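# Move the bottle tray from conveyor onto the stand

## Task

Take the tray of bottles that sits on the conveyor at the second red stop (the stop between arm4 and arm3; the belt runs toward scene +y, and the first stop is between arm2 and arm1) and leave it upright and entirely on top of the stand next to the conveyor, with all of its bottles still upright inside it.

## Robot and tools

SETUP. Four Kinova Gen3 arms (arm1 to arm4), each ending in a five-fingered right hand. Every position is in one scene frame, in metres, with the origin on the floor and +z pointing up. The conveyor moves things toward +y. Arm feet (base_link): arm1 near (0.031, 0.336, 0.998), arm2 near (-0.062, -0.294, 0.930), arm4 near (0.001, 1.245, 1.005), arm3 near (-0.066, 1.886, 0.957). Each foot faces roughly along scene +x, with small yaw offsets. So the tray's stop lies at about y 1.25 to 1.89, between arm4 and arm3, and those two arms are the natural pair to carry it. Reach is about 1.06 m from the joint-1 axis.

HAND FRAME. The hand point sits 0.045 m in front of the palm. Its +z runs along straightened fingers, +y points out of the palm, and +x crosses the palm away from the thumb. Straight fingers extend 0.06 to 0.07 m past the point. With the thumb turned in front of the palm, the hand can wrap an object about 0.035 to 0.065 m thick; a handle can be as thin as about 0.025 m. A wrist bracket on the little-finger side sticks out up to 0.10 m and can collide with things.

TOOL move. Arguments are optional keys arm1, arm2, arm3, arm4 (one object per arm), plus cameras. Inside an arm's object:
- joints: a dictionary of absolute goals, by name. joint1_rad to joint7_rad are in radians. Limits: joints 1, 3, 5 and 7 within ±6.283; joint2 within ±2.249; joint4 within ±2.579; joint6 within ±2.099. Finger keys take values from -1 to +1, where +1 is open/straight and -1 is closed: hand_little, hand_ring, hand_middle, hand_index, hand_thumb_bend, and hand_thumb_turn (+1 beside the palm, -1 across in front of it). Two settings move nothing. hand_force_limit (-1 to 1) is the closing force that stops a motor, about 0 N at -1 up to 10 N at +1 (15 N for the thumb). hand_speed (-0.96 to 1) scales finger speed.
- target: one list of seven numbers [x, y, z, qw, qx, qy, qz]. It is an absolute pose of the hand point in the scene frame (metres plus a unit quaternion), in the same form as the printed hand line. The hand travels a straight line toward it from hand_target. When target is used, joints may contain only the finger keys and the two settings; otherwise the call is refused.
- speed: top hand speed in m/s, 0.002 to 0.5, default 0.25. Rotation is capped at twice this value in rad/s.
- min_time_s: 0.1 to 8 s, a lower bound on the duration of that arm's joint motions.
All arms in one call start together. Hand paths in one call finish together, and none runs beyond 10 s. A call never lasts more than 15 s. Paths do not avoid obstacles or other arms, and a hand can lag, drift or overshoot, especially near full stretch. cameras lists names from arm1_cam_wrist to arm4_cam_wrist, cam_stand, cam_stand_across, cam_stand_end, cam_stand_low, or "all". A move with no arm keys simply reports every state plus all images.

OTHER TOOLS. wait {seconds: 0 to 10} lets time run and then reports. zoom_image {camera, region: [x0, y0, x1, y1]} gives pixel crops of at most 504x504 from that camera's newest image (top-left corner is 0,0). show_instructions displays the reference pages. finished_scene {scene: 1} ends the scene for good, so call it only once the tray rests stably on the stand.

READING RESULTS. The move line names the arms that received commands. An arm marked "as last shown" received nothing: its statuses read "not commanded", and its other lines are repeated. hand is the measured pose of the hand point, which is less accurate at long reach. hand_target is the pose the held joint goals would give. Statuses: done (within 1 cm and 2 degrees, or ±0.01 rad for a joint), off_target (at rest short of the goal, possibly still pushing), time_out (gave up and now holds where it stopped), not_followed / "joint command not followed" / "pose unreachable" (a safety check held back the arm). hand_stopped_by gives one word per motor in the order little, ring, middle, index, thumb_bend, thumb_turn: moving, target, force, stalled or fault. The *_load_n values are fingertip forces in N, positive when the finger is pushed open. If a grip slips, these fall to about 0. Joint velocities are in rad/s, and "within noise" means the arm is still. Joint torques are in N m, and flange force is the external force on the wrist. MOTOR HOT appears at 60 °C; an OVER-TEMPERATURE FAULT at 75 °C lets the arm sag for 30 to 60 s. After that, keys reading limit_stop_at_motor_heat must be sent again.

GRIPPING. A finger motor starts only when its target changes by at least 0.002. It halts on reaching the target or when its load reaches hand_force_limit, and then stays locked. To close gently, set hand_speed to -0.94 or below. The scene starts at -0.8 with a force limit of 0, and faster speeds can overshoot the force several times over. To grip harder, raise the force limit and send a target more closed than the current reading. To let go, send a more open target.

AVOID. Robots pressing hard on each other, including one hand closing on another arm's fingers: this ends the scene. Torque faults from collisions, or a joint straying more than 5 degrees, stop that arm for 10 s. Also avoid dropping the tray even a few mm, releasing it while it moves, knocking bottles over, pushing anything out of the work area, striking the conveyor or stand, and holding the arms stretched out long enough to overheat them. Other calls after a refused or interrupted move or wait in the same reply are skipped. Loose objects may get an occasional brief push from outside.

Each tool is called after "Request:" as name(argument=value, ...), one argument or row to a line, values as JSON.

Reference images:

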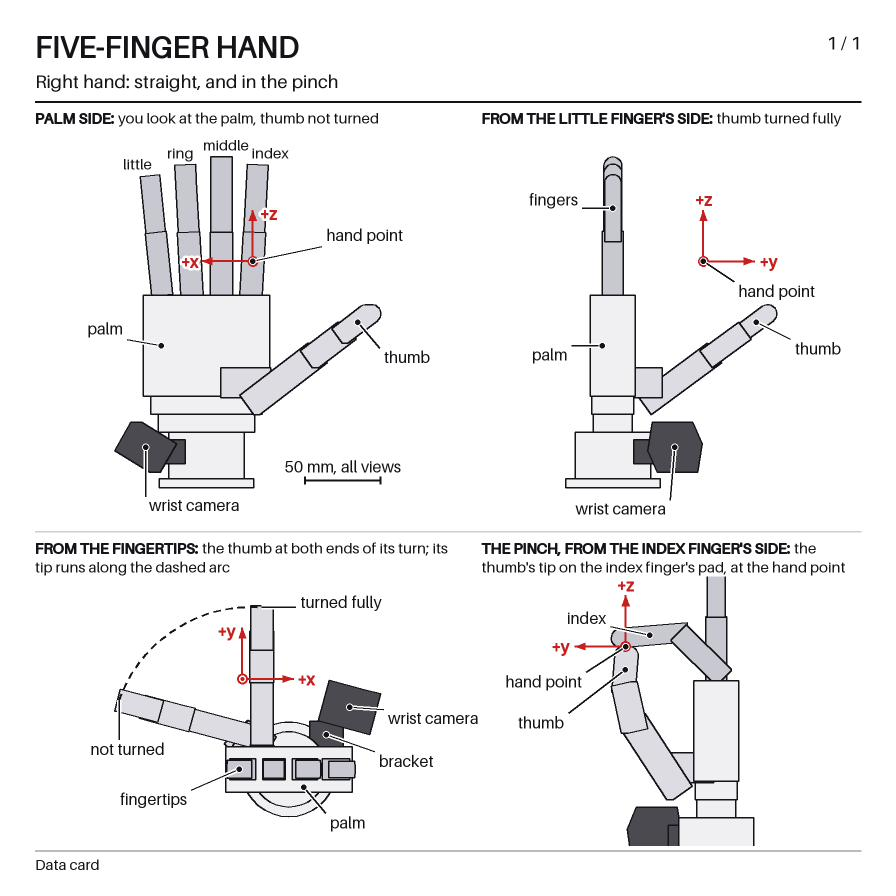

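## Session

Request:
move(
  cameras=["all"],
)

Scene clock: 0.00 s.
Joint torques (N m): no reading
Flange force (N): no reading
Joint velocities: within noise
arm1.joint_positions: joint1_rad=-0.115 joint2_rad=-0.468 joint3_rad=-0.065 joint4_rad=+1.454 joint5_rad=-0.019 joint6_rad=+1.964 joint7_rad=-2.044 hand_little=+1.000 hand_ring=+1.000 hand_middle=+1.000 hand_index=+1.000 hand_thumb_turn=+1.000 hand_thumb_bend=+1.000 hand_force_limit=+0.000 hand_speed=-0.800
arm1.joint_status: not commanded
arm1.hand_stopped_by: target,target,target,target,target,target
arm1.little_load_n: 0.0
arm1.ring_load_n: 0.0
arm1.middle_load_n: 0.0
arm1.index_load_n: 0.0
arm1.thumb_bend_load_n: 0.0
arm1.thumb_turn_load_n: 0.0
arm1.hand: x=+0.2106 y=+0.4102 z=+1.5238 quat_wxyz=(-0.086, -0.103, -0.991, -0.027) (m; scene frame)
arm1.hand_target: x=+0.2106 y=+0.4102 z=+1.5238 quat_wxyz=(-0.086, -0.103, -0.991, -0.027) (m; scene frame)
arm1.hand_status: not commanded
arm2.joint_positions: joint1_rad=+0.247 joint2_rad=-0.331 joint3_rad=-0.113 joint4_rad=+1.545 joint5_rad=-0.055 joint6_rad=+1.988 joint7_rad=-1.982 hand_little=+1.000 hand_ring=+1.000 hand_middle=+1.000 hand_index=+1.000 hand_thumb_turn=+1.000 hand_thumb_bend=+1.000 hand_force_limit=+0.000 hand_speed=-0.800
arm2.joint_status: not commanded
arm2.hand_stopped_by: target,target,target,target,target,target
arm2.little_load_n: 0.0
arm2.ring_load_n: 0.5
arm2.middle_load_n: 0.0
arm2.index_load_n: 0.0
arm2.thumb_bend_load_n: 0.0
arm2.thumb_turn_load_n: 0.0
arm2.hand: x=+0.1309 y=-0.3076 z=+1.3982 quat_wxyz=(+0.032, -0.333, -0.942, -0.005) (m; scene frame)
arm2.hand_target: x=+0.1309 y=-0.3076 z=+1.3982 quat_wxyz=(+0.032, -0.333, -0.942, -0.005) (m; scene frame)
arm2.hand_status: not commanded
arm3.joint_positions: joint1_rad=+0.837 joint2_rad=-0.395 joint3_rad=-0.106 joint4_rad=+1.424 joint5_rad=+0.008 joint6_rad=+2.041 joint7_rad=-1.948 hand_little=+1.000 hand_ring=+1.000 hand_middle=+1.000 hand_index=+1.000 hand_thumb_turn=+1.000 hand_thumb_bend=+1.000 hand_force_limit=+0.000 hand_speed=-0.800
arm3.joint_status: not commanded
arm3.hand_stopped_by: target,target,target,target,target,target
arm3.little_load_n: 0.0
arm3.ring_load_n: 0.0
arm3.middle_load_n: 0.0
arm3.index_load_n: 0.0
arm3.thumb_bend_load_n: 0.0
arm3.thumb_turn_load_n: 0.0
arm3.hand: x=+0.0745 y=+1.7676 z=+1.4723 quat_wxyz=(-0.027, -0.577, -0.816, +0.033) (m; scene frame)
arm3.hand_target: x=+0.0745 y=+1.7676 z=+1.4723 quat_wxyz=(-0.027, -0.577, -0.816, +0.033) (m; scene frame)
arm3.hand_status: not commanded
arm4.joint_positions: joint1_rad=-0.139 joint2_rad=-0.328 joint3_rad=-0.070 joint4_rad=+1.553 joint5_rad=-0.064 joint6_rad=+2.054 joint7_rad=-1.685 hand_little=+1.000 hand_ring=+1.000 hand_middle=+1.000 hand_index=+1.000 hand_thumb_turn=+1.000 hand_thumb_bend=+1.000 hand_force_limit=+0.000 hand_speed=-0.800
arm4.joint_status: not commanded
arm4.hand_stopped_by: target,target,target,target,target,target
arm4.little_load_n: 0.0
arm4.ring_load_n: 0.0
arm4.middle_load_n: 0.0
arm4.index_load_n: 0.0
arm4.thumb_bend_load_n: 0.0
arm4.thumb_turn_load_n: 0.0
arm4.hand: x=+0.1222 y=+1.3465 z=+1.4743 quat_wxyz=(+0.067, +0.119, -0.991, -0.001) (m; scene frame)
arm4.hand_target: x=+0.1222 y=+1.3465 z=+1.4743 quat_wxyz=(+0.067, +0.119, -0.991, -0.001) (m; scene frame)
arm4.hand_status: not commanded
pictures: arm1_cam_wrist, arm2_cam_wrist, arm3_cam_wrist, arm4_cam_wrist, cam_stand, cam_stand_across, cam_stand_end, cam_stand_low

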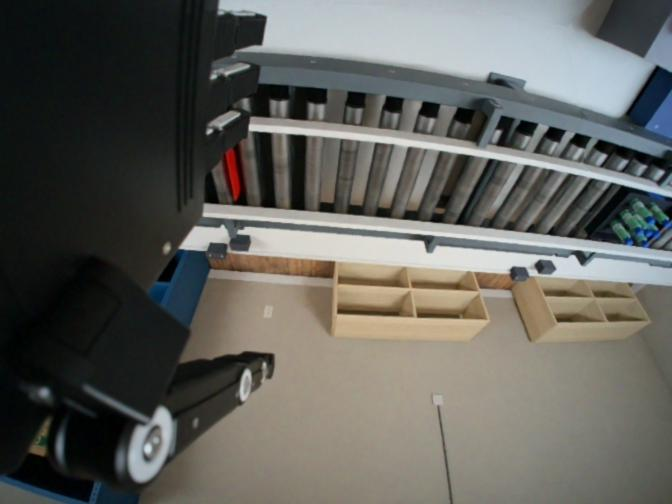

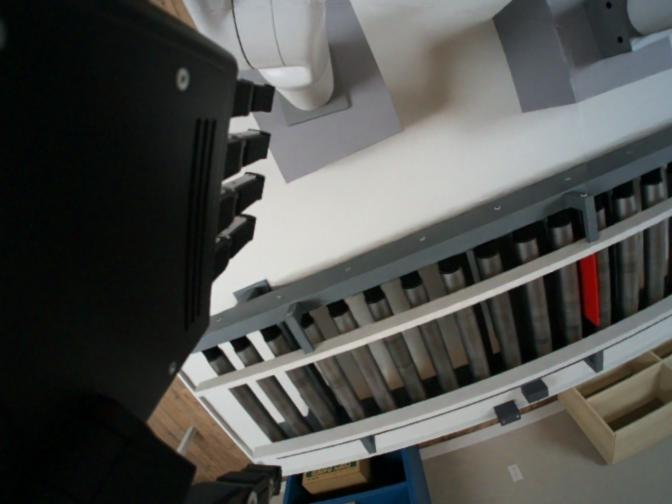

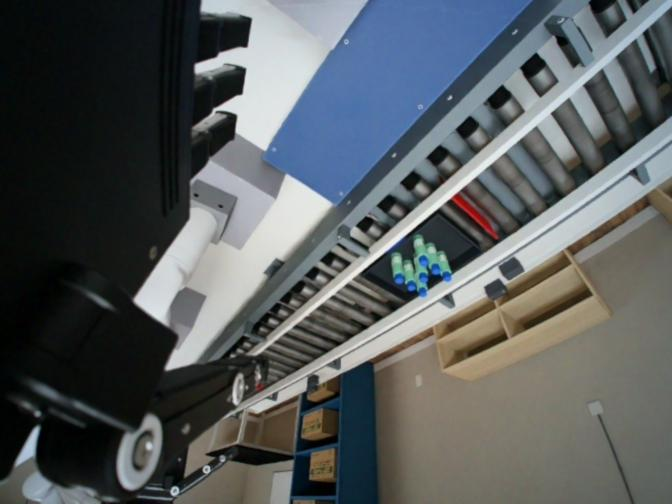

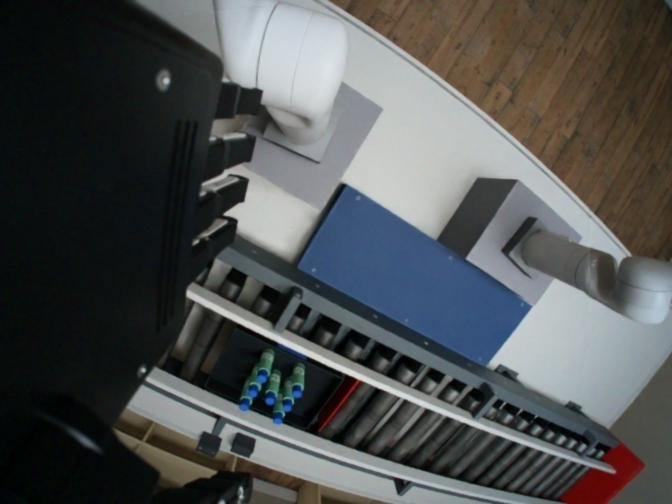

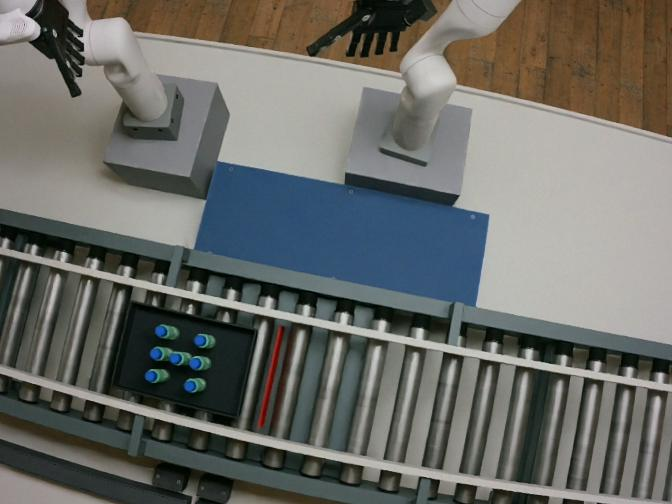

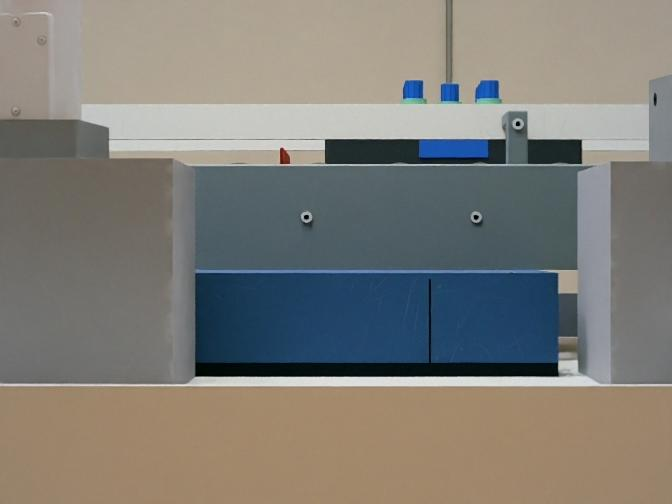

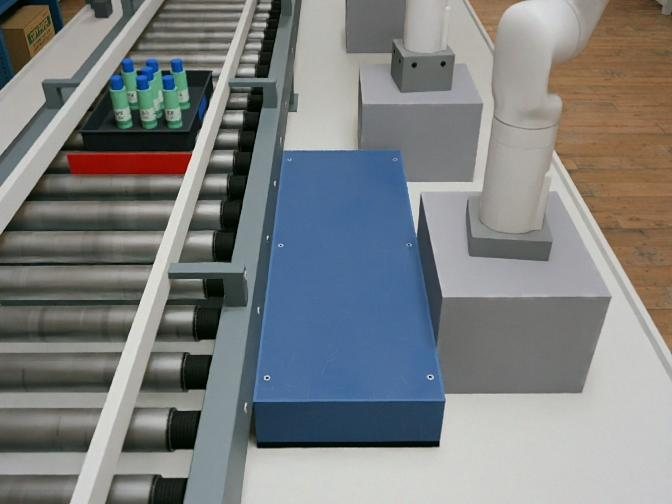

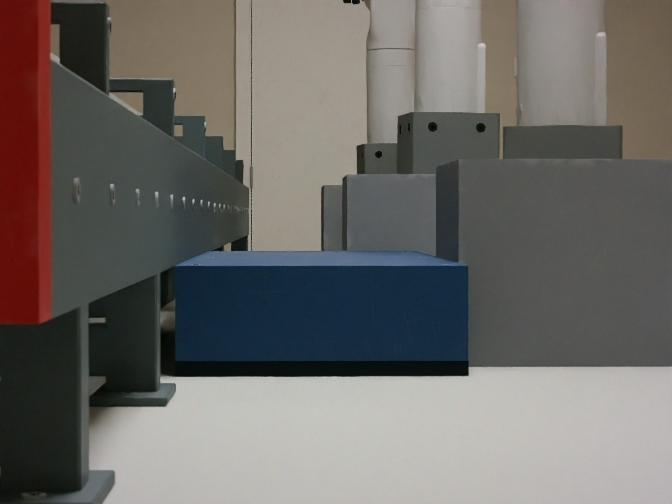

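Request:
zoom_image(
  camera="cam_stand",
  region=[80, 270, 320, 450],
)

Request:
zoom_image(
  camera="cam_stand_across",
  region=[260, 60, 600, 200],
)

Request:
zoom_image(
  camera="cam_stand_end",
  region=[30, 30, 290, 210],
)

Request:
zoom_image(
  camera="arm4_cam_wrist",
  region=[180, 300, 380, 450],
)

Request:
zoom_image(
  camera="arm3_cam_wrist",
  region=[320, 170, 540, 330],
)

Scaled by 2.100 from the camera's image (finer frame: 960x720).

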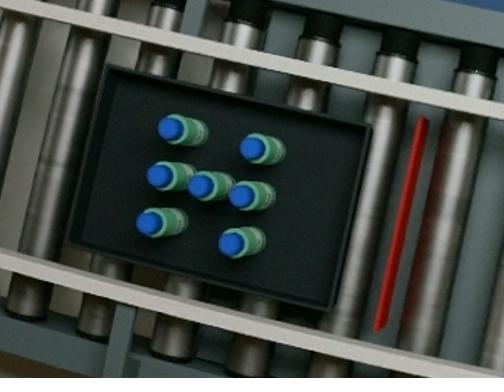

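Scaled by 1.482 from the camera's image (finer frame: 960x720).

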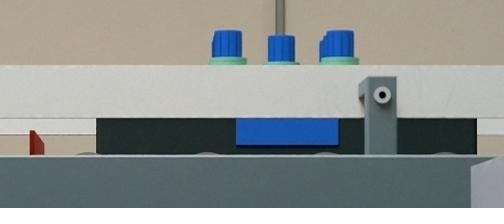

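Scaled by 1.938 from the camera's image (finer frame: 960x720).

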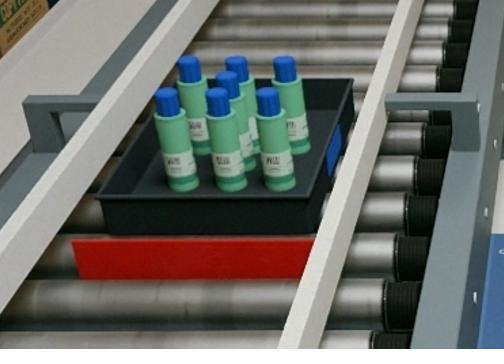

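Scaled by 2.520 from the camera's image (finer frame: 960x720).

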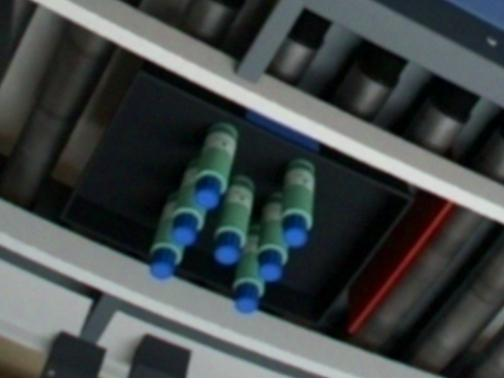

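Scaled by 2.291 from the camera's image (finer frame: 960x720).

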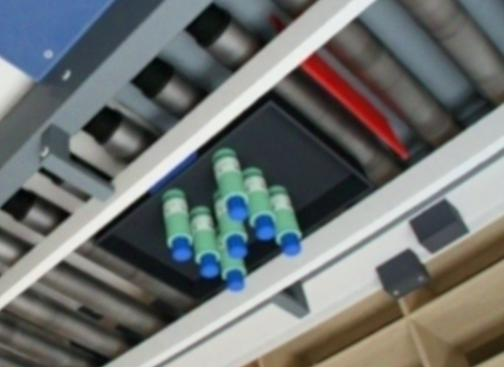

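Request:
move(
  arm3={"joints":{"joint1_rad":-0.179,"joint2_rad":1.055,"joint3_rad":0,"joint4_rad":1.082,"joint5_rad":1.24,"joint6_rad":1.441,"joint7_rad":-2.127,"hand_thumb_turn":-1,"hand_speed":0},"min_time_s":4},
  arm4={"joints":{"joint1_rad":0.438,"joint2_rad":1.125,"joint3_rad":0,"joint4_rad":1.119,"joint5_rad":-1.106,"joint6_rad":1.585,"joint7_rad":-3.98,"hand_thumb_turn":-1,"hand_speed":0},"min_time_s":4},
  cameras=["all"],
)

Scene clock: 274.20 s.
Joint torques (N m): arm1=[0.14 2.14 1.45 -8.62 -0.51 -0.61 0.21] | arm2=[0.27 -1.69 0.2 -7.54 -0.11 0.24 0.17] | arm3=[0.37 -24.27 1.92 -6.17 2.24 1.45 -0.05] | arm4=[0.83 -21.45 -1.56 -6.52 -2 1.77 -0.1]
Flange force (N): arm1=[5.7 2.6 6.1] | arm2=[-0.7 1.0 0.2] | arm3=[-4.8 1.0 -0.1] | arm4=[-6.7 -2.5 3.2]
move: arm3 done; arm4 done
Joint velocities: within noise
arm1, arm2: as last shown
arm2.ring_load_n: 0.0
arm3.joint_positions: joint1_rad=-0.179 joint2_rad=+1.055 joint3_rad=+0.000 joint4_rad=+1.082 joint5_rad=+1.240 joint6_rad=+1.441 joint7_rad=-2.127 hand_little=+1.000 hand_ring=+1.000 hand_middle=+1.000 hand_index=+1.000 hand_thumb_turn=-1.000 hand_thumb_bend=+1.000 hand_force_limit=+0.000 hand_speed=+0.000
arm3.joint_status: all done
arm3.hand_stopped_by: target,target,target,target,target,target
arm3.little_load_n: 0.0
arm3.ring_load_n: 0.0
arm3.middle_load_n: -0.5
arm3.index_load_n: 0.0
arm3.thumb_bend_load_n: 0.0
arm3.thumb_turn_load_n: 0.0
arm3.hand: x=+0.5963 y=+1.6209 z=+1.1124 quat_wxyz=(+0.002, +0.001, -0.819, +0.574)
arm3.hand_target: x=+0.5963 y=+1.6209 z=+1.1124 quat_wxyz=(+0.002, +0.001, -0.819, +0.574)
arm3.hand_status: not commanded
arm4.joint_positions: joint1_rad=+0.438 joint2_rad=+1.125 joint3_rad=+0.000 joint4_rad=+1.119 joint5_rad=-1.106 joint6_rad=+1.585 joint7_rad=-3.980 hand_little=+1.000 hand_ring=+1.000 hand_middle=+1.000 hand_index=+1.000 hand_thumb_turn=-1.000 hand_thumb_bend=+1.000 hand_force_limit=+0.000 hand_speed=+0.000
arm4.joint_status: all done
arm4.hand_stopped_by: target,target,target,target,target,target
arm4.little_load_n: 0.0
arm4.ring_load_n: 0.0
arm4.middle_load_n: 0.0
arm4.index_load_n: 0.0
arm4.thumb_bend_load_n: 0.0
arm4.thumb_turn_load_n: 0.0
arm4.hand: x=+0.5562 y=+1.3108 z=+1.1138 quat_wxyz=(+0.573, -0.819, -0.003, -0.004)
arm4.hand_target: x=+0.5562 y=+1.3108 z=+1.1138 quat_wxyz=(+0.573, -0.819, -0.003, -0.004)
arm4.hand_status: not commanded
pictures: arm1_cam_wrist, arm2_cam_wrist, arm3_cam_wrist, arm4_cam_wrist, cam_stand, cam_stand_across, cam_stand_end, cam_stand_low
arm3_cam_wrist: T_world_to_cam=[[-0.30316, 0.31932, -0.89785, 0.65918], [0.72995, 0.68349, -0.00339, -1.56534], [0.61259, -0.65641, -0.44029, 1.29855]] pos_world=[0.54699, 1.71179, 1.15828]
arm4_cam_wrist: T_world_to_cam=[[0.33194, -0.34462, -0.8781, 1.23578], [-0.88047, -0.44725, -0.15731, 1.27325], [-0.33851, 0.82535, -0.45188, -0.27892]] pos_world=[0.61643, 1.22554, 1.15939]

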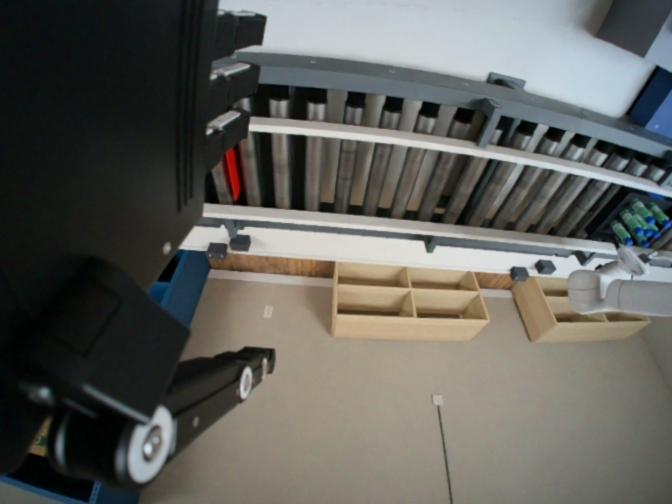

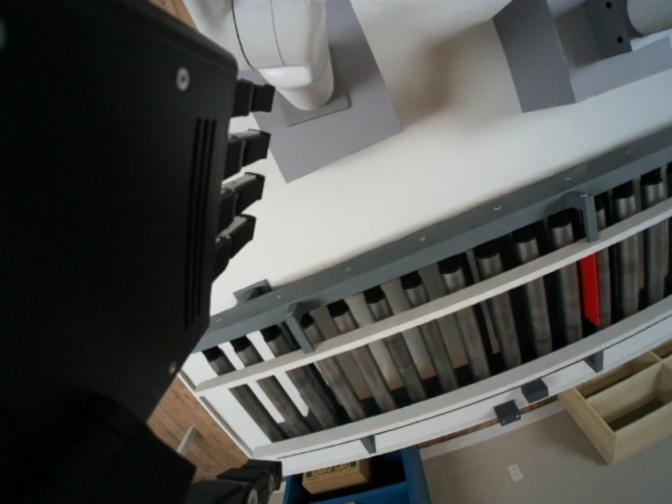

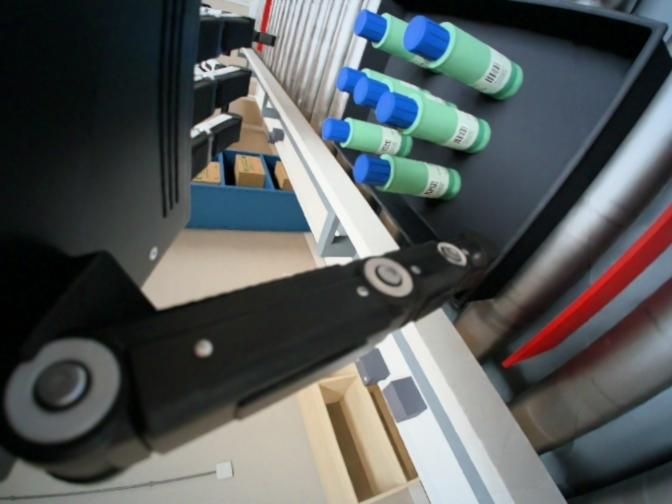

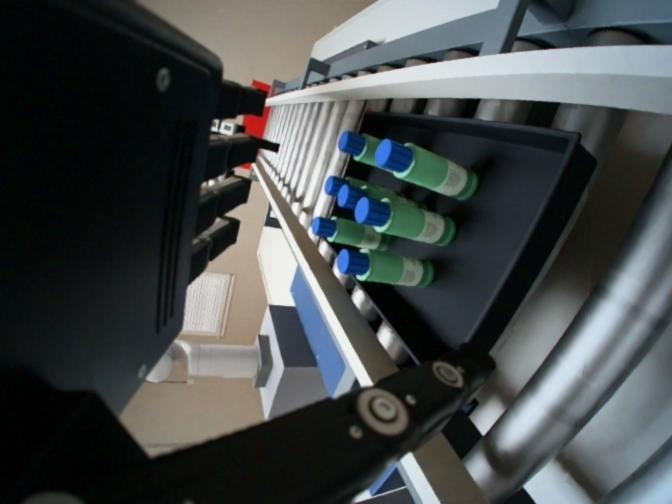

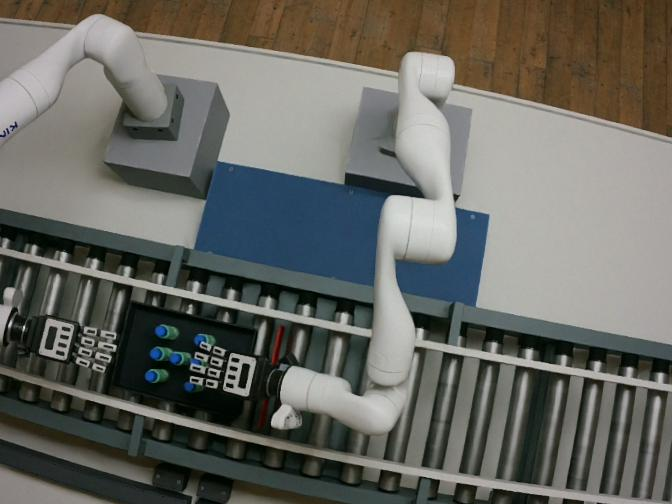

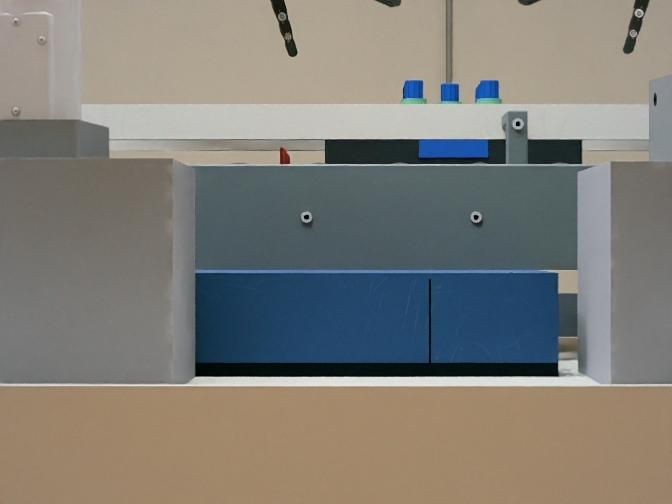

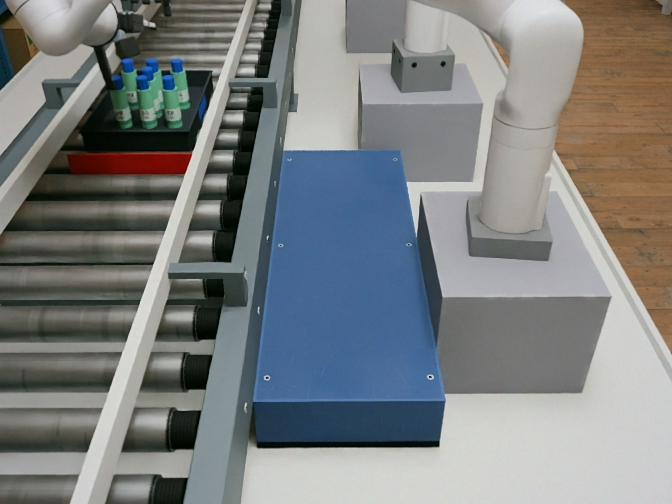

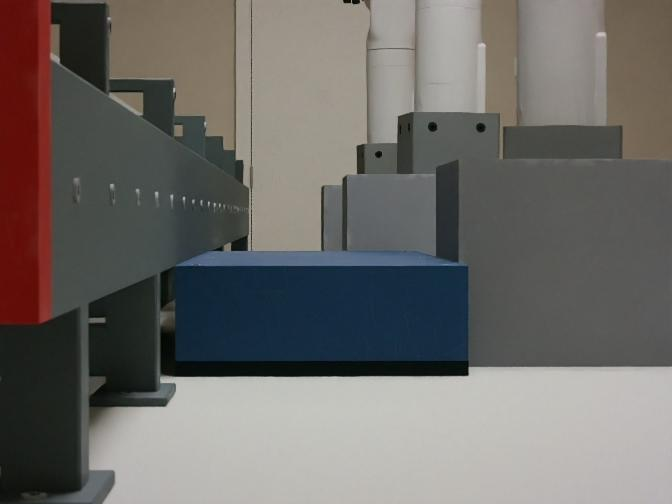

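Request:
zoom_image(
  camera="arm3_cam_wrist",
  region=[400, 0, 672, 400],
)

Request:
zoom_image(
  camera="arm4_cam_wrist",
  region=[320, 80, 640, 500],
)

Request:
zoom_image(
  camera="cam_stand",
  region=[0, 270, 300, 450],
)

Request:
zoom_image(
  camera="cam_stand_across",
  region=[250, 0, 672, 200],
)

Scaled by 1.260 from the camera's image (finer frame: 960x720).

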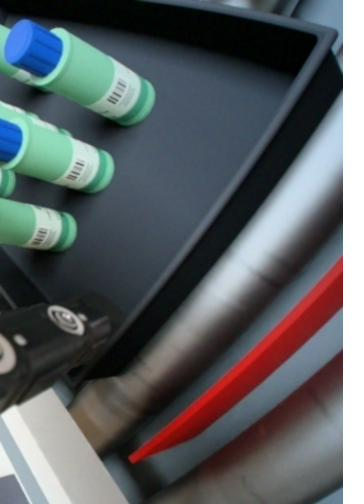

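Scaled by 1.200 from the camera's image (finer frame: 960x720).

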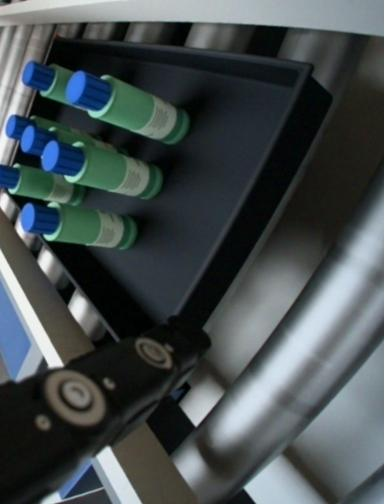

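Scaled by 1.680 from the camera's image (finer frame: 960x720).

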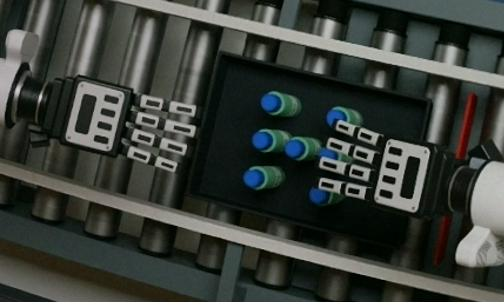

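Scaled by 1.194 from the camera's image (finer frame: 960x720).

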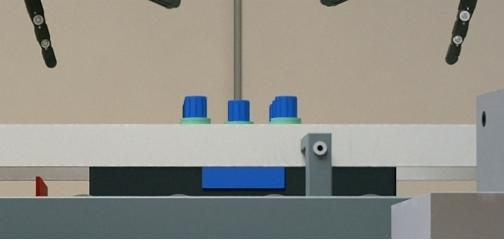

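Request:
move(
  arm3={"target":[0.590,1.621,1.035,0,0,-0.8192,0.5736],"speed":0.08,"joints":{"hand_little":0,"hand_ring":0,"hand_middle":0,"hand_index":0,"hand_thumb_bend":0.5}},
  arm4={"target":[0.566,1.337,1.035,0.5736,-0.8192,0,0],"speed":0.08,"joints":{"hand_little":0,"hand_ring":0,"hand_middle":0,"hand_index":0,"hand_thumb_bend":0.5}},
  cameras=["arm3_cam_wrist","arm4_cam_wrist","cam_stand","cam_stand_across","cam_stand_end"],
)

Scene clock: 360.80 s.
Joint torques (N m): arm1=[0.12 2.12 1.43 -8.65 -0.52 -0.63 0.23] | arm2=[0.28 -1.72 0.19 -7.61 -0.1 0.24 0.18] | arm3=[0.37 -24.44 2.09 -5.44 2.05 1.71 -0.05] | arm4=[0.88 -21.98 -1.78 -6.05 -1.9 1.85 -0.09]
Flange force (N): arm1=[5.7 2.6 6.1] | arm2=[-0.7 1.0 0.5] | arm3=[-4.5 1.5 0.1] | arm4=[-6.6 -3.3 2.5]
move: arm3 done; arm4 done
Joint velocities: within noise
arm1, arm2: as last shown
arm1.index_load_n: -0.5
arm3.joint_positions: joint1_rad=-0.181 joint2_rad=+1.163 joint3_rad=+0.004 joint4_rad=+1.119 joint5_rad=+1.259 joint6_rad=+1.391 joint7_rad=-2.269 hand_little=+0.000 hand_ring=+0.000 hand_middle=+0.000 hand_index=+0.000 hand_thumb_turn=-1.000 hand_thumb_bend=+0.500 hand_force_limit=+0.000 hand_speed=+0.000
arm3.joint_status: all done
arm3.hand_stopped_by: target,target,target,target,target,target
arm3.little_load_n: 0.0
arm3.ring_load_n: 0.0
arm3.middle_load_n: 0.0
arm3.index_load_n: 0.0
arm3.thumb_bend_load_n: 0.0
arm3.thumb_turn_load_n: 0.0
arm3.hand: x=+0.5900 y=+1.6210 z=+1.0350 quat_wxyz=(+0.000, +0.000, -0.819, +0.574)
arm3.hand_target: x=+0.5900 y=+1.6210 z=+1.0350 quat_wxyz=(+0.000, +0.000, -0.819, +0.574)
arm3.hand_status: done (0.000 m and 0.0 deg from the pose sent, 0.078 m and 0.2 deg at the start)
arm4.joint_positions: joint1_rad=+0.398 joint2_rad=+1.268 joint3_rad=-0.012 joint4_rad=+1.074 joint5_rad=-1.126 joint6_rad=+1.509 joint7_rad=-3.918 hand_little=+0.000 hand_ring=+0.000 hand_middle=+0.000 hand_index=+0.000 hand_thumb_turn=-1.000 hand_thumb_bend=+0.500 hand_force_limit=+0.000 hand_speed=+0.000
arm4.joint_status: all done
arm4.hand_stopped_by: target,target,target,target,target,target
arm4.little_load_n: 0.0
arm4.ring_load_n: 0.0
arm4.middle_load_n: 0.0
arm4.index_load_n: 0.0
arm4.thumb_bend_load_n: 0.0
arm4.thumb_turn_load_n: 0.0
arm4.hand: x=+0.5660 y=+1.3370 z=+1.0350 quat_wxyz=(+0.574, -0.819, +0.000, +0.000)
arm4.hand_target: x=+0.5660 y=+1.3370 z=+1.0350 quat_wxyz=(+0.574, -0.819, +0.000, +0.000)
arm4.hand_status: done (0.000 m and 0.0 deg from the pose sent, 0.084 m and 0.5 deg at the start)
arm3_cam_wrist: T_world_to_cam=[[-0.30037, 0.31997, -0.89855, 0.58577], [0.72918, 0.68432, -0.00007, -1.56546], [0.61487, -0.65523, -0.43887, 1.26361]] pos_world=[0.54049, 1.7118, 1.08079]
arm4_cam_wrist: T_world_to_cam=[[0.32371, -0.34407, -0.88138, 1.17962], [-0.88192, -0.44712, -0.14936, 1.27367], [-0.34269, 0.82565, -0.44817, -0.33475]] pos_world=[0.6267, 1.25174, 1.0799]

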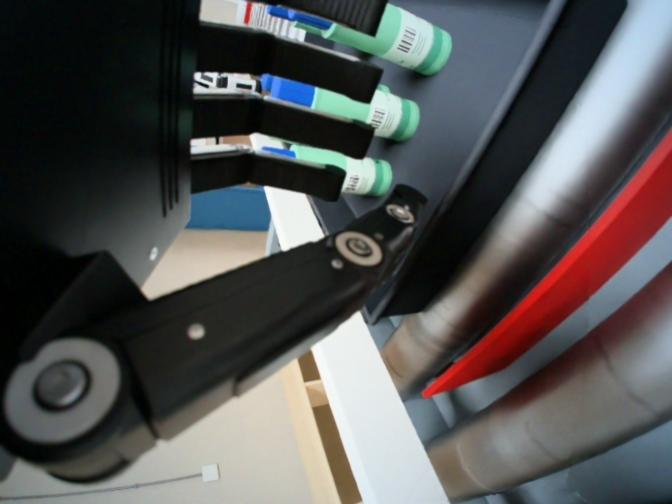

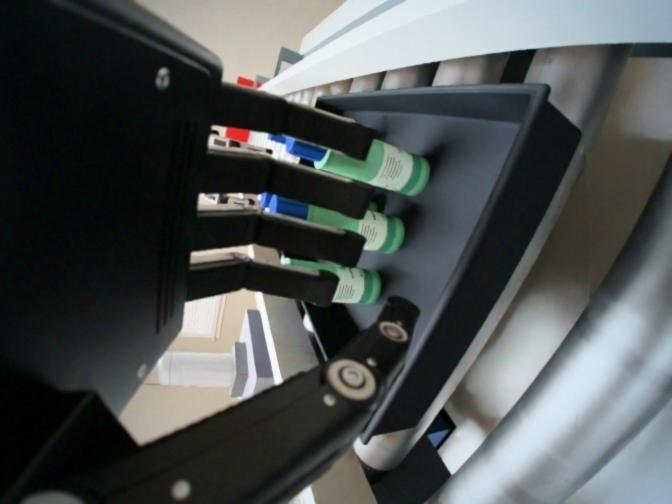

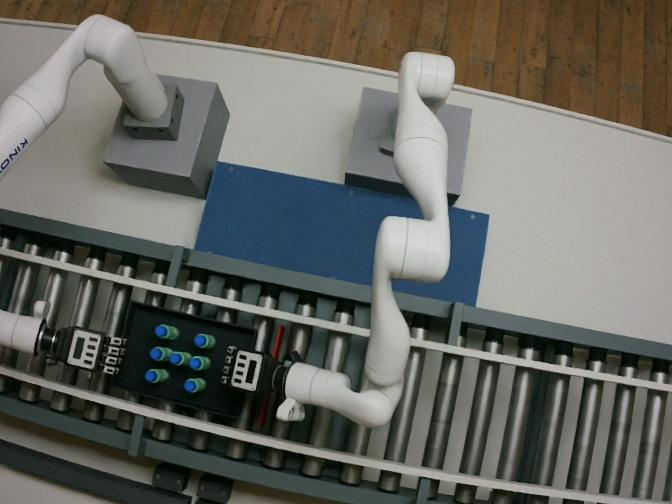

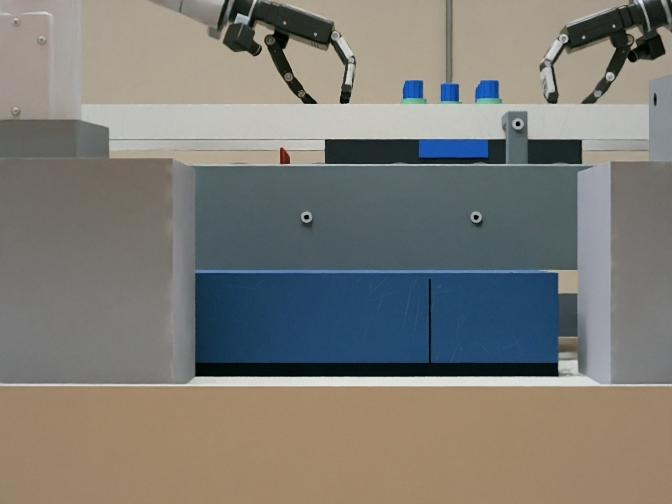

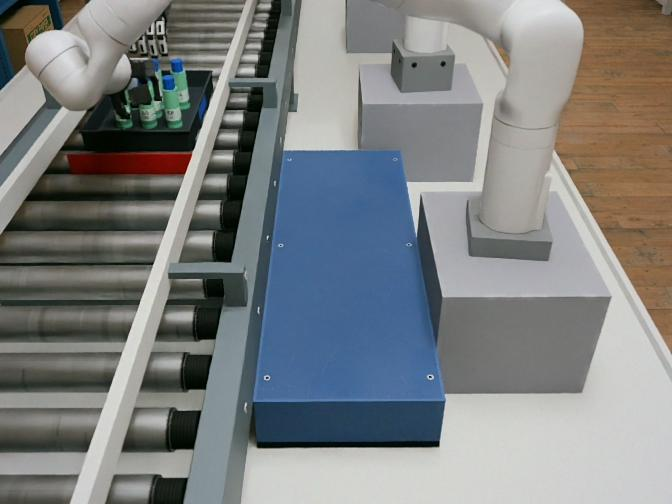

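Request:
zoom_image(
  camera="cam_stand_across",
  region=[200, 0, 400, 180],
)

Request:
zoom_image(
  camera="cam_stand_across",
  region=[472, 0, 672, 180],
)

Request:
zoom_image(
  camera="cam_stand",
  region=[90, 290, 310, 430],
)

Scaled by 2.520 from the camera's image (finer frame: 960x720).

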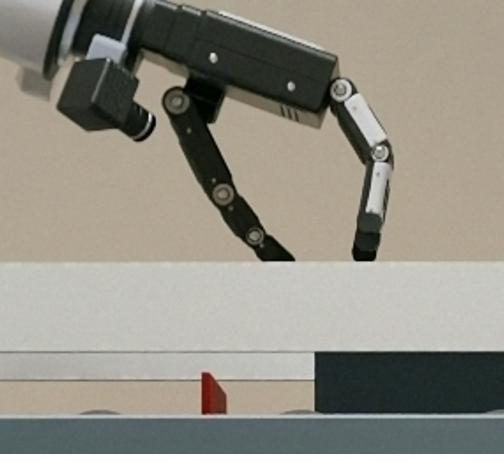

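Scaled by 2.520 from the camera's image (finer frame: 960x720).

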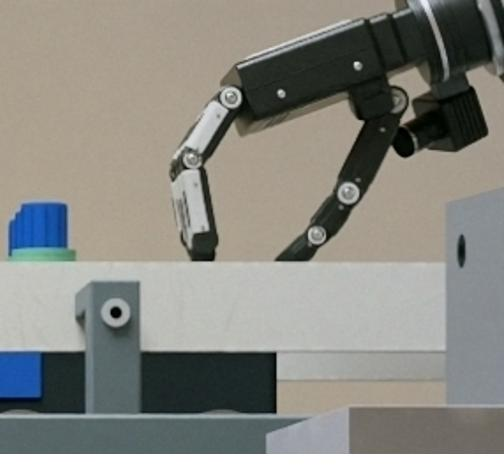

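Scaled by 2.291 from the camera's image (finer frame: 960x720).

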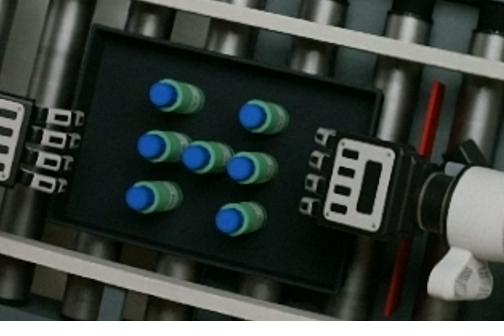

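Request:
move(
  arm3={"target":[0.590,1.622,0.985,0,0,-0.8192,0.5736],"speed":0.05,"joints":{"hand_thumb_bend":0.62}},
  arm4={"target":[0.566,1.334,0.985,0.5736,-0.8192,0,0],"speed":0.05,"joints":{"hand_thumb_bend":0.65}},
  cameras=["arm3_cam_wrist","arm4_cam_wrist","cam_stand","cam_stand_across","cam_stand_end"],
)

Request:
zoom_image(
  camera="cam_stand_across",
  region=[200, 0, 400, 180],
)

Request:
zoom_image(
  camera="cam_stand_across",
  region=[472, 0, 672, 180],
)

Scene clock: 402.70 s.
Joint torques (N m): arm1=[0.14 2.17 1.44 -8.64 -0.52 -0.61 0.22] | arm2=[0.18 -1.67 0.24 -7.65 -0.16 0.28 0.15] | arm3=[0.32 -24.8 2.28 -5.12 1.95 1.81 -0.03] | arm4=[0.85 -22.24 -1.83 -5.8 -1.81 1.94 -0.09]
Flange force (N): arm1=[5.7 2.5 6.2] | arm2=[-0.6 0.9 0.8] | arm3=[-4.5 2.0 0.3] | arm4=[-6.8 -3.8 2.4]
move: arm3 done; arm4 done
Joint velocities: within noise
arm1, arm2: as last shown
arm1.index_load_n: 0.0
arm1.thumb_bend_load_n: -0.5
arm2.thumb_bend_load_n: -0.5
arm3.joint_positions: joint1_rad=-0.184 joint2_rad=+1.253 joint3_rad=+0.006 joint4_rad=+1.092 joint5_rad=+1.267 joint6_rad=+1.372 joint7_rad=-2.330 hand_little=+0.000 hand_ring=+0.000 hand_middle=+0.000 hand_index=+0.000 hand_thumb_turn=-1.000 hand_thumb_bend=+0.620 hand_force_limit=+0.000 hand_speed=+0.000
arm3.joint_status: all done
arm3.hand_stopped_by: target,target,target,target,target,target
arm3.little_load_n: 0.5
arm3.ring_load_n: 0.0
arm3.middle_load_n: 0.0
arm3.index_load_n: 0.0
arm3.thumb_bend_load_n: 0.0
arm3.thumb_turn_load_n: 0.0
arm3.hand: x=+0.5900 y=+1.6220 z=+0.9850 quat_wxyz=(+0.000, +0.000, -0.819, +0.574)
arm3.hand_target: x=+0.5900 y=+1.6220 z=+0.9850 quat_wxyz=(+0.000, +0.000, -0.819, +0.574)
arm3.hand_status: done (0.000 m and 0.0 deg from the pose sent, 0.050 m and 0.0 deg at the start)
arm4.joint_positions: joint1_rad=+0.403 joint2_rad=+1.367 joint3_rad=-0.012 joint4_rad=+1.019 joint5_rad=-1.125 joint6_rad=+1.493 joint7_rad=-3.876 hand_little=+0.000 hand_ring=+0.000 hand_middle=+0.000 hand_index=+0.000 hand_thumb_turn=-1.000 hand_thumb_bend=+0.650 hand_force_limit=+0.000 hand_speed=+0.000
arm4.joint_status: all done
arm4.hand_stopped_by: target,target,target,target,target,target
arm4.little_load_n: 0.0
arm4.ring_load_n: 0.0
arm4.middle_load_n: 0.0
arm4.index_load_n: 0.0
arm4.thumb_bend_load_n: 0.0
arm4.thumb_turn_load_n: 0.0
arm4.hand: x=+0.5660 y=+1.3340 z=+0.9850 quat_wxyz=(+0.574, -0.819, +0.000, +0.000)
arm4.hand_target: x=+0.5660 y=+1.3340 z=+0.9850 quat_wxyz=(+0.574, -0.819, +0.000, +0.000)
arm4.hand_status: done (0.000 m and 0.0 deg from the pose sent, 0.050 m and 0.0 deg at the start)
arm3_cam_wrist: T_world_to_cam=[[-0.30039, 0.31995, -0.89855, 0.54057], [0.72917, 0.68433, -0.0001, -1.56613], [0.61487, -0.65523, -0.43887, 1.24232]] pos_world=[0.54049, 1.7128, 1.03079]
arm4_cam_wrist: T_world_to_cam=[[0.32371, -0.34407, -0.88138, 1.13451], [-0.88192, -0.44712, -0.14936, 1.26486], [-0.34269, 0.82565, -0.44817, -0.35468]] pos_world=[0.6267, 1.24874, 1.0299]

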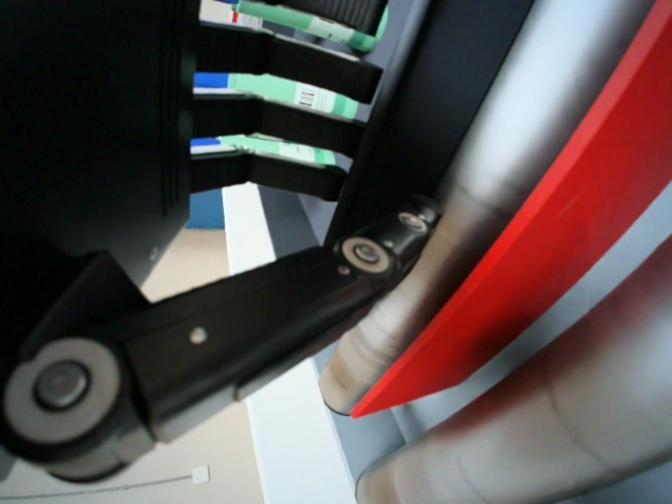

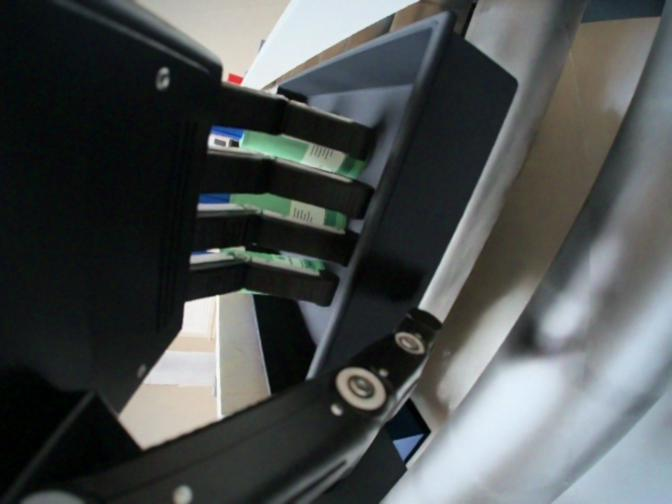

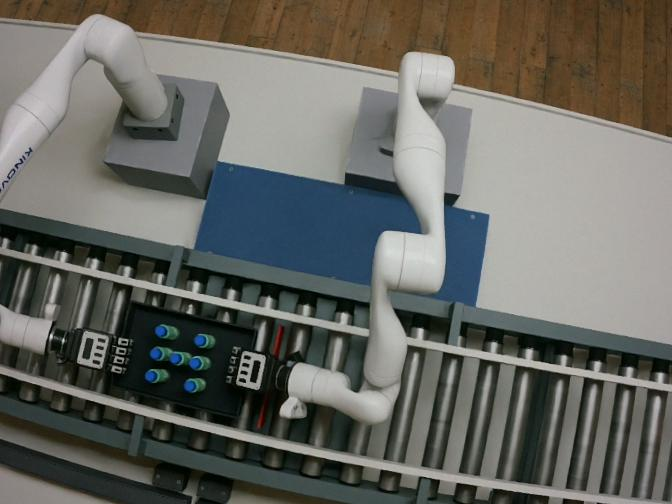

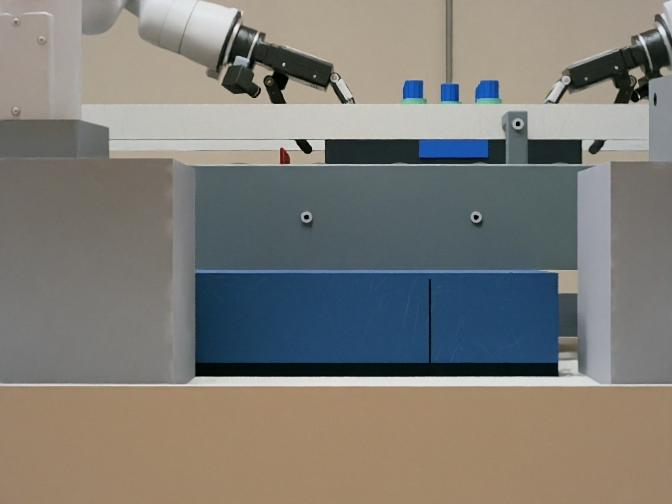

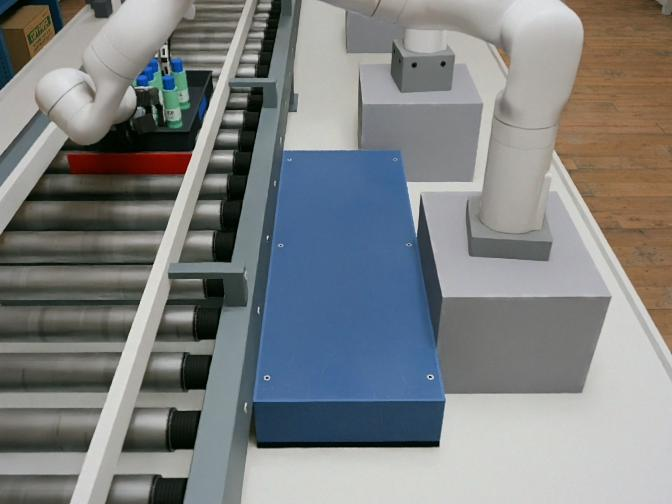

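Scaled by 2.520 from the camera's image (finer frame: 960x720).

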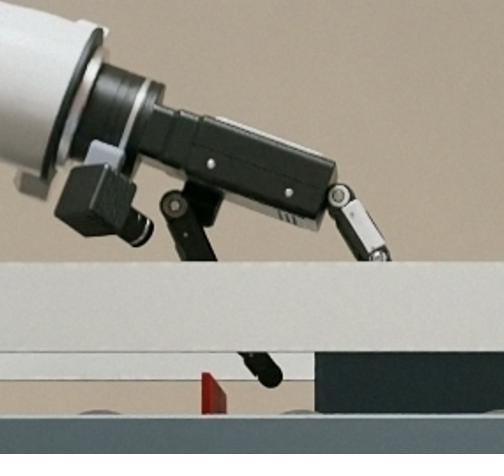

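Scaled by 2.520 from the camera's image (finer frame: 960x720).

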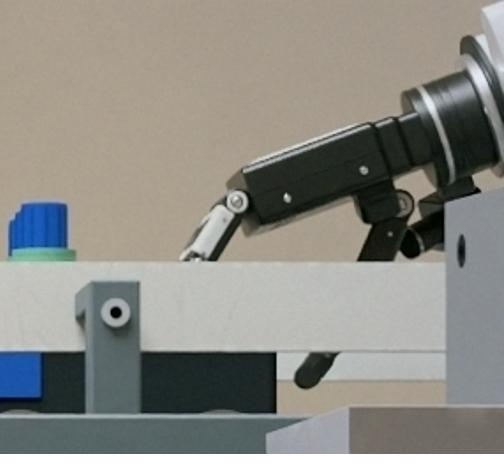

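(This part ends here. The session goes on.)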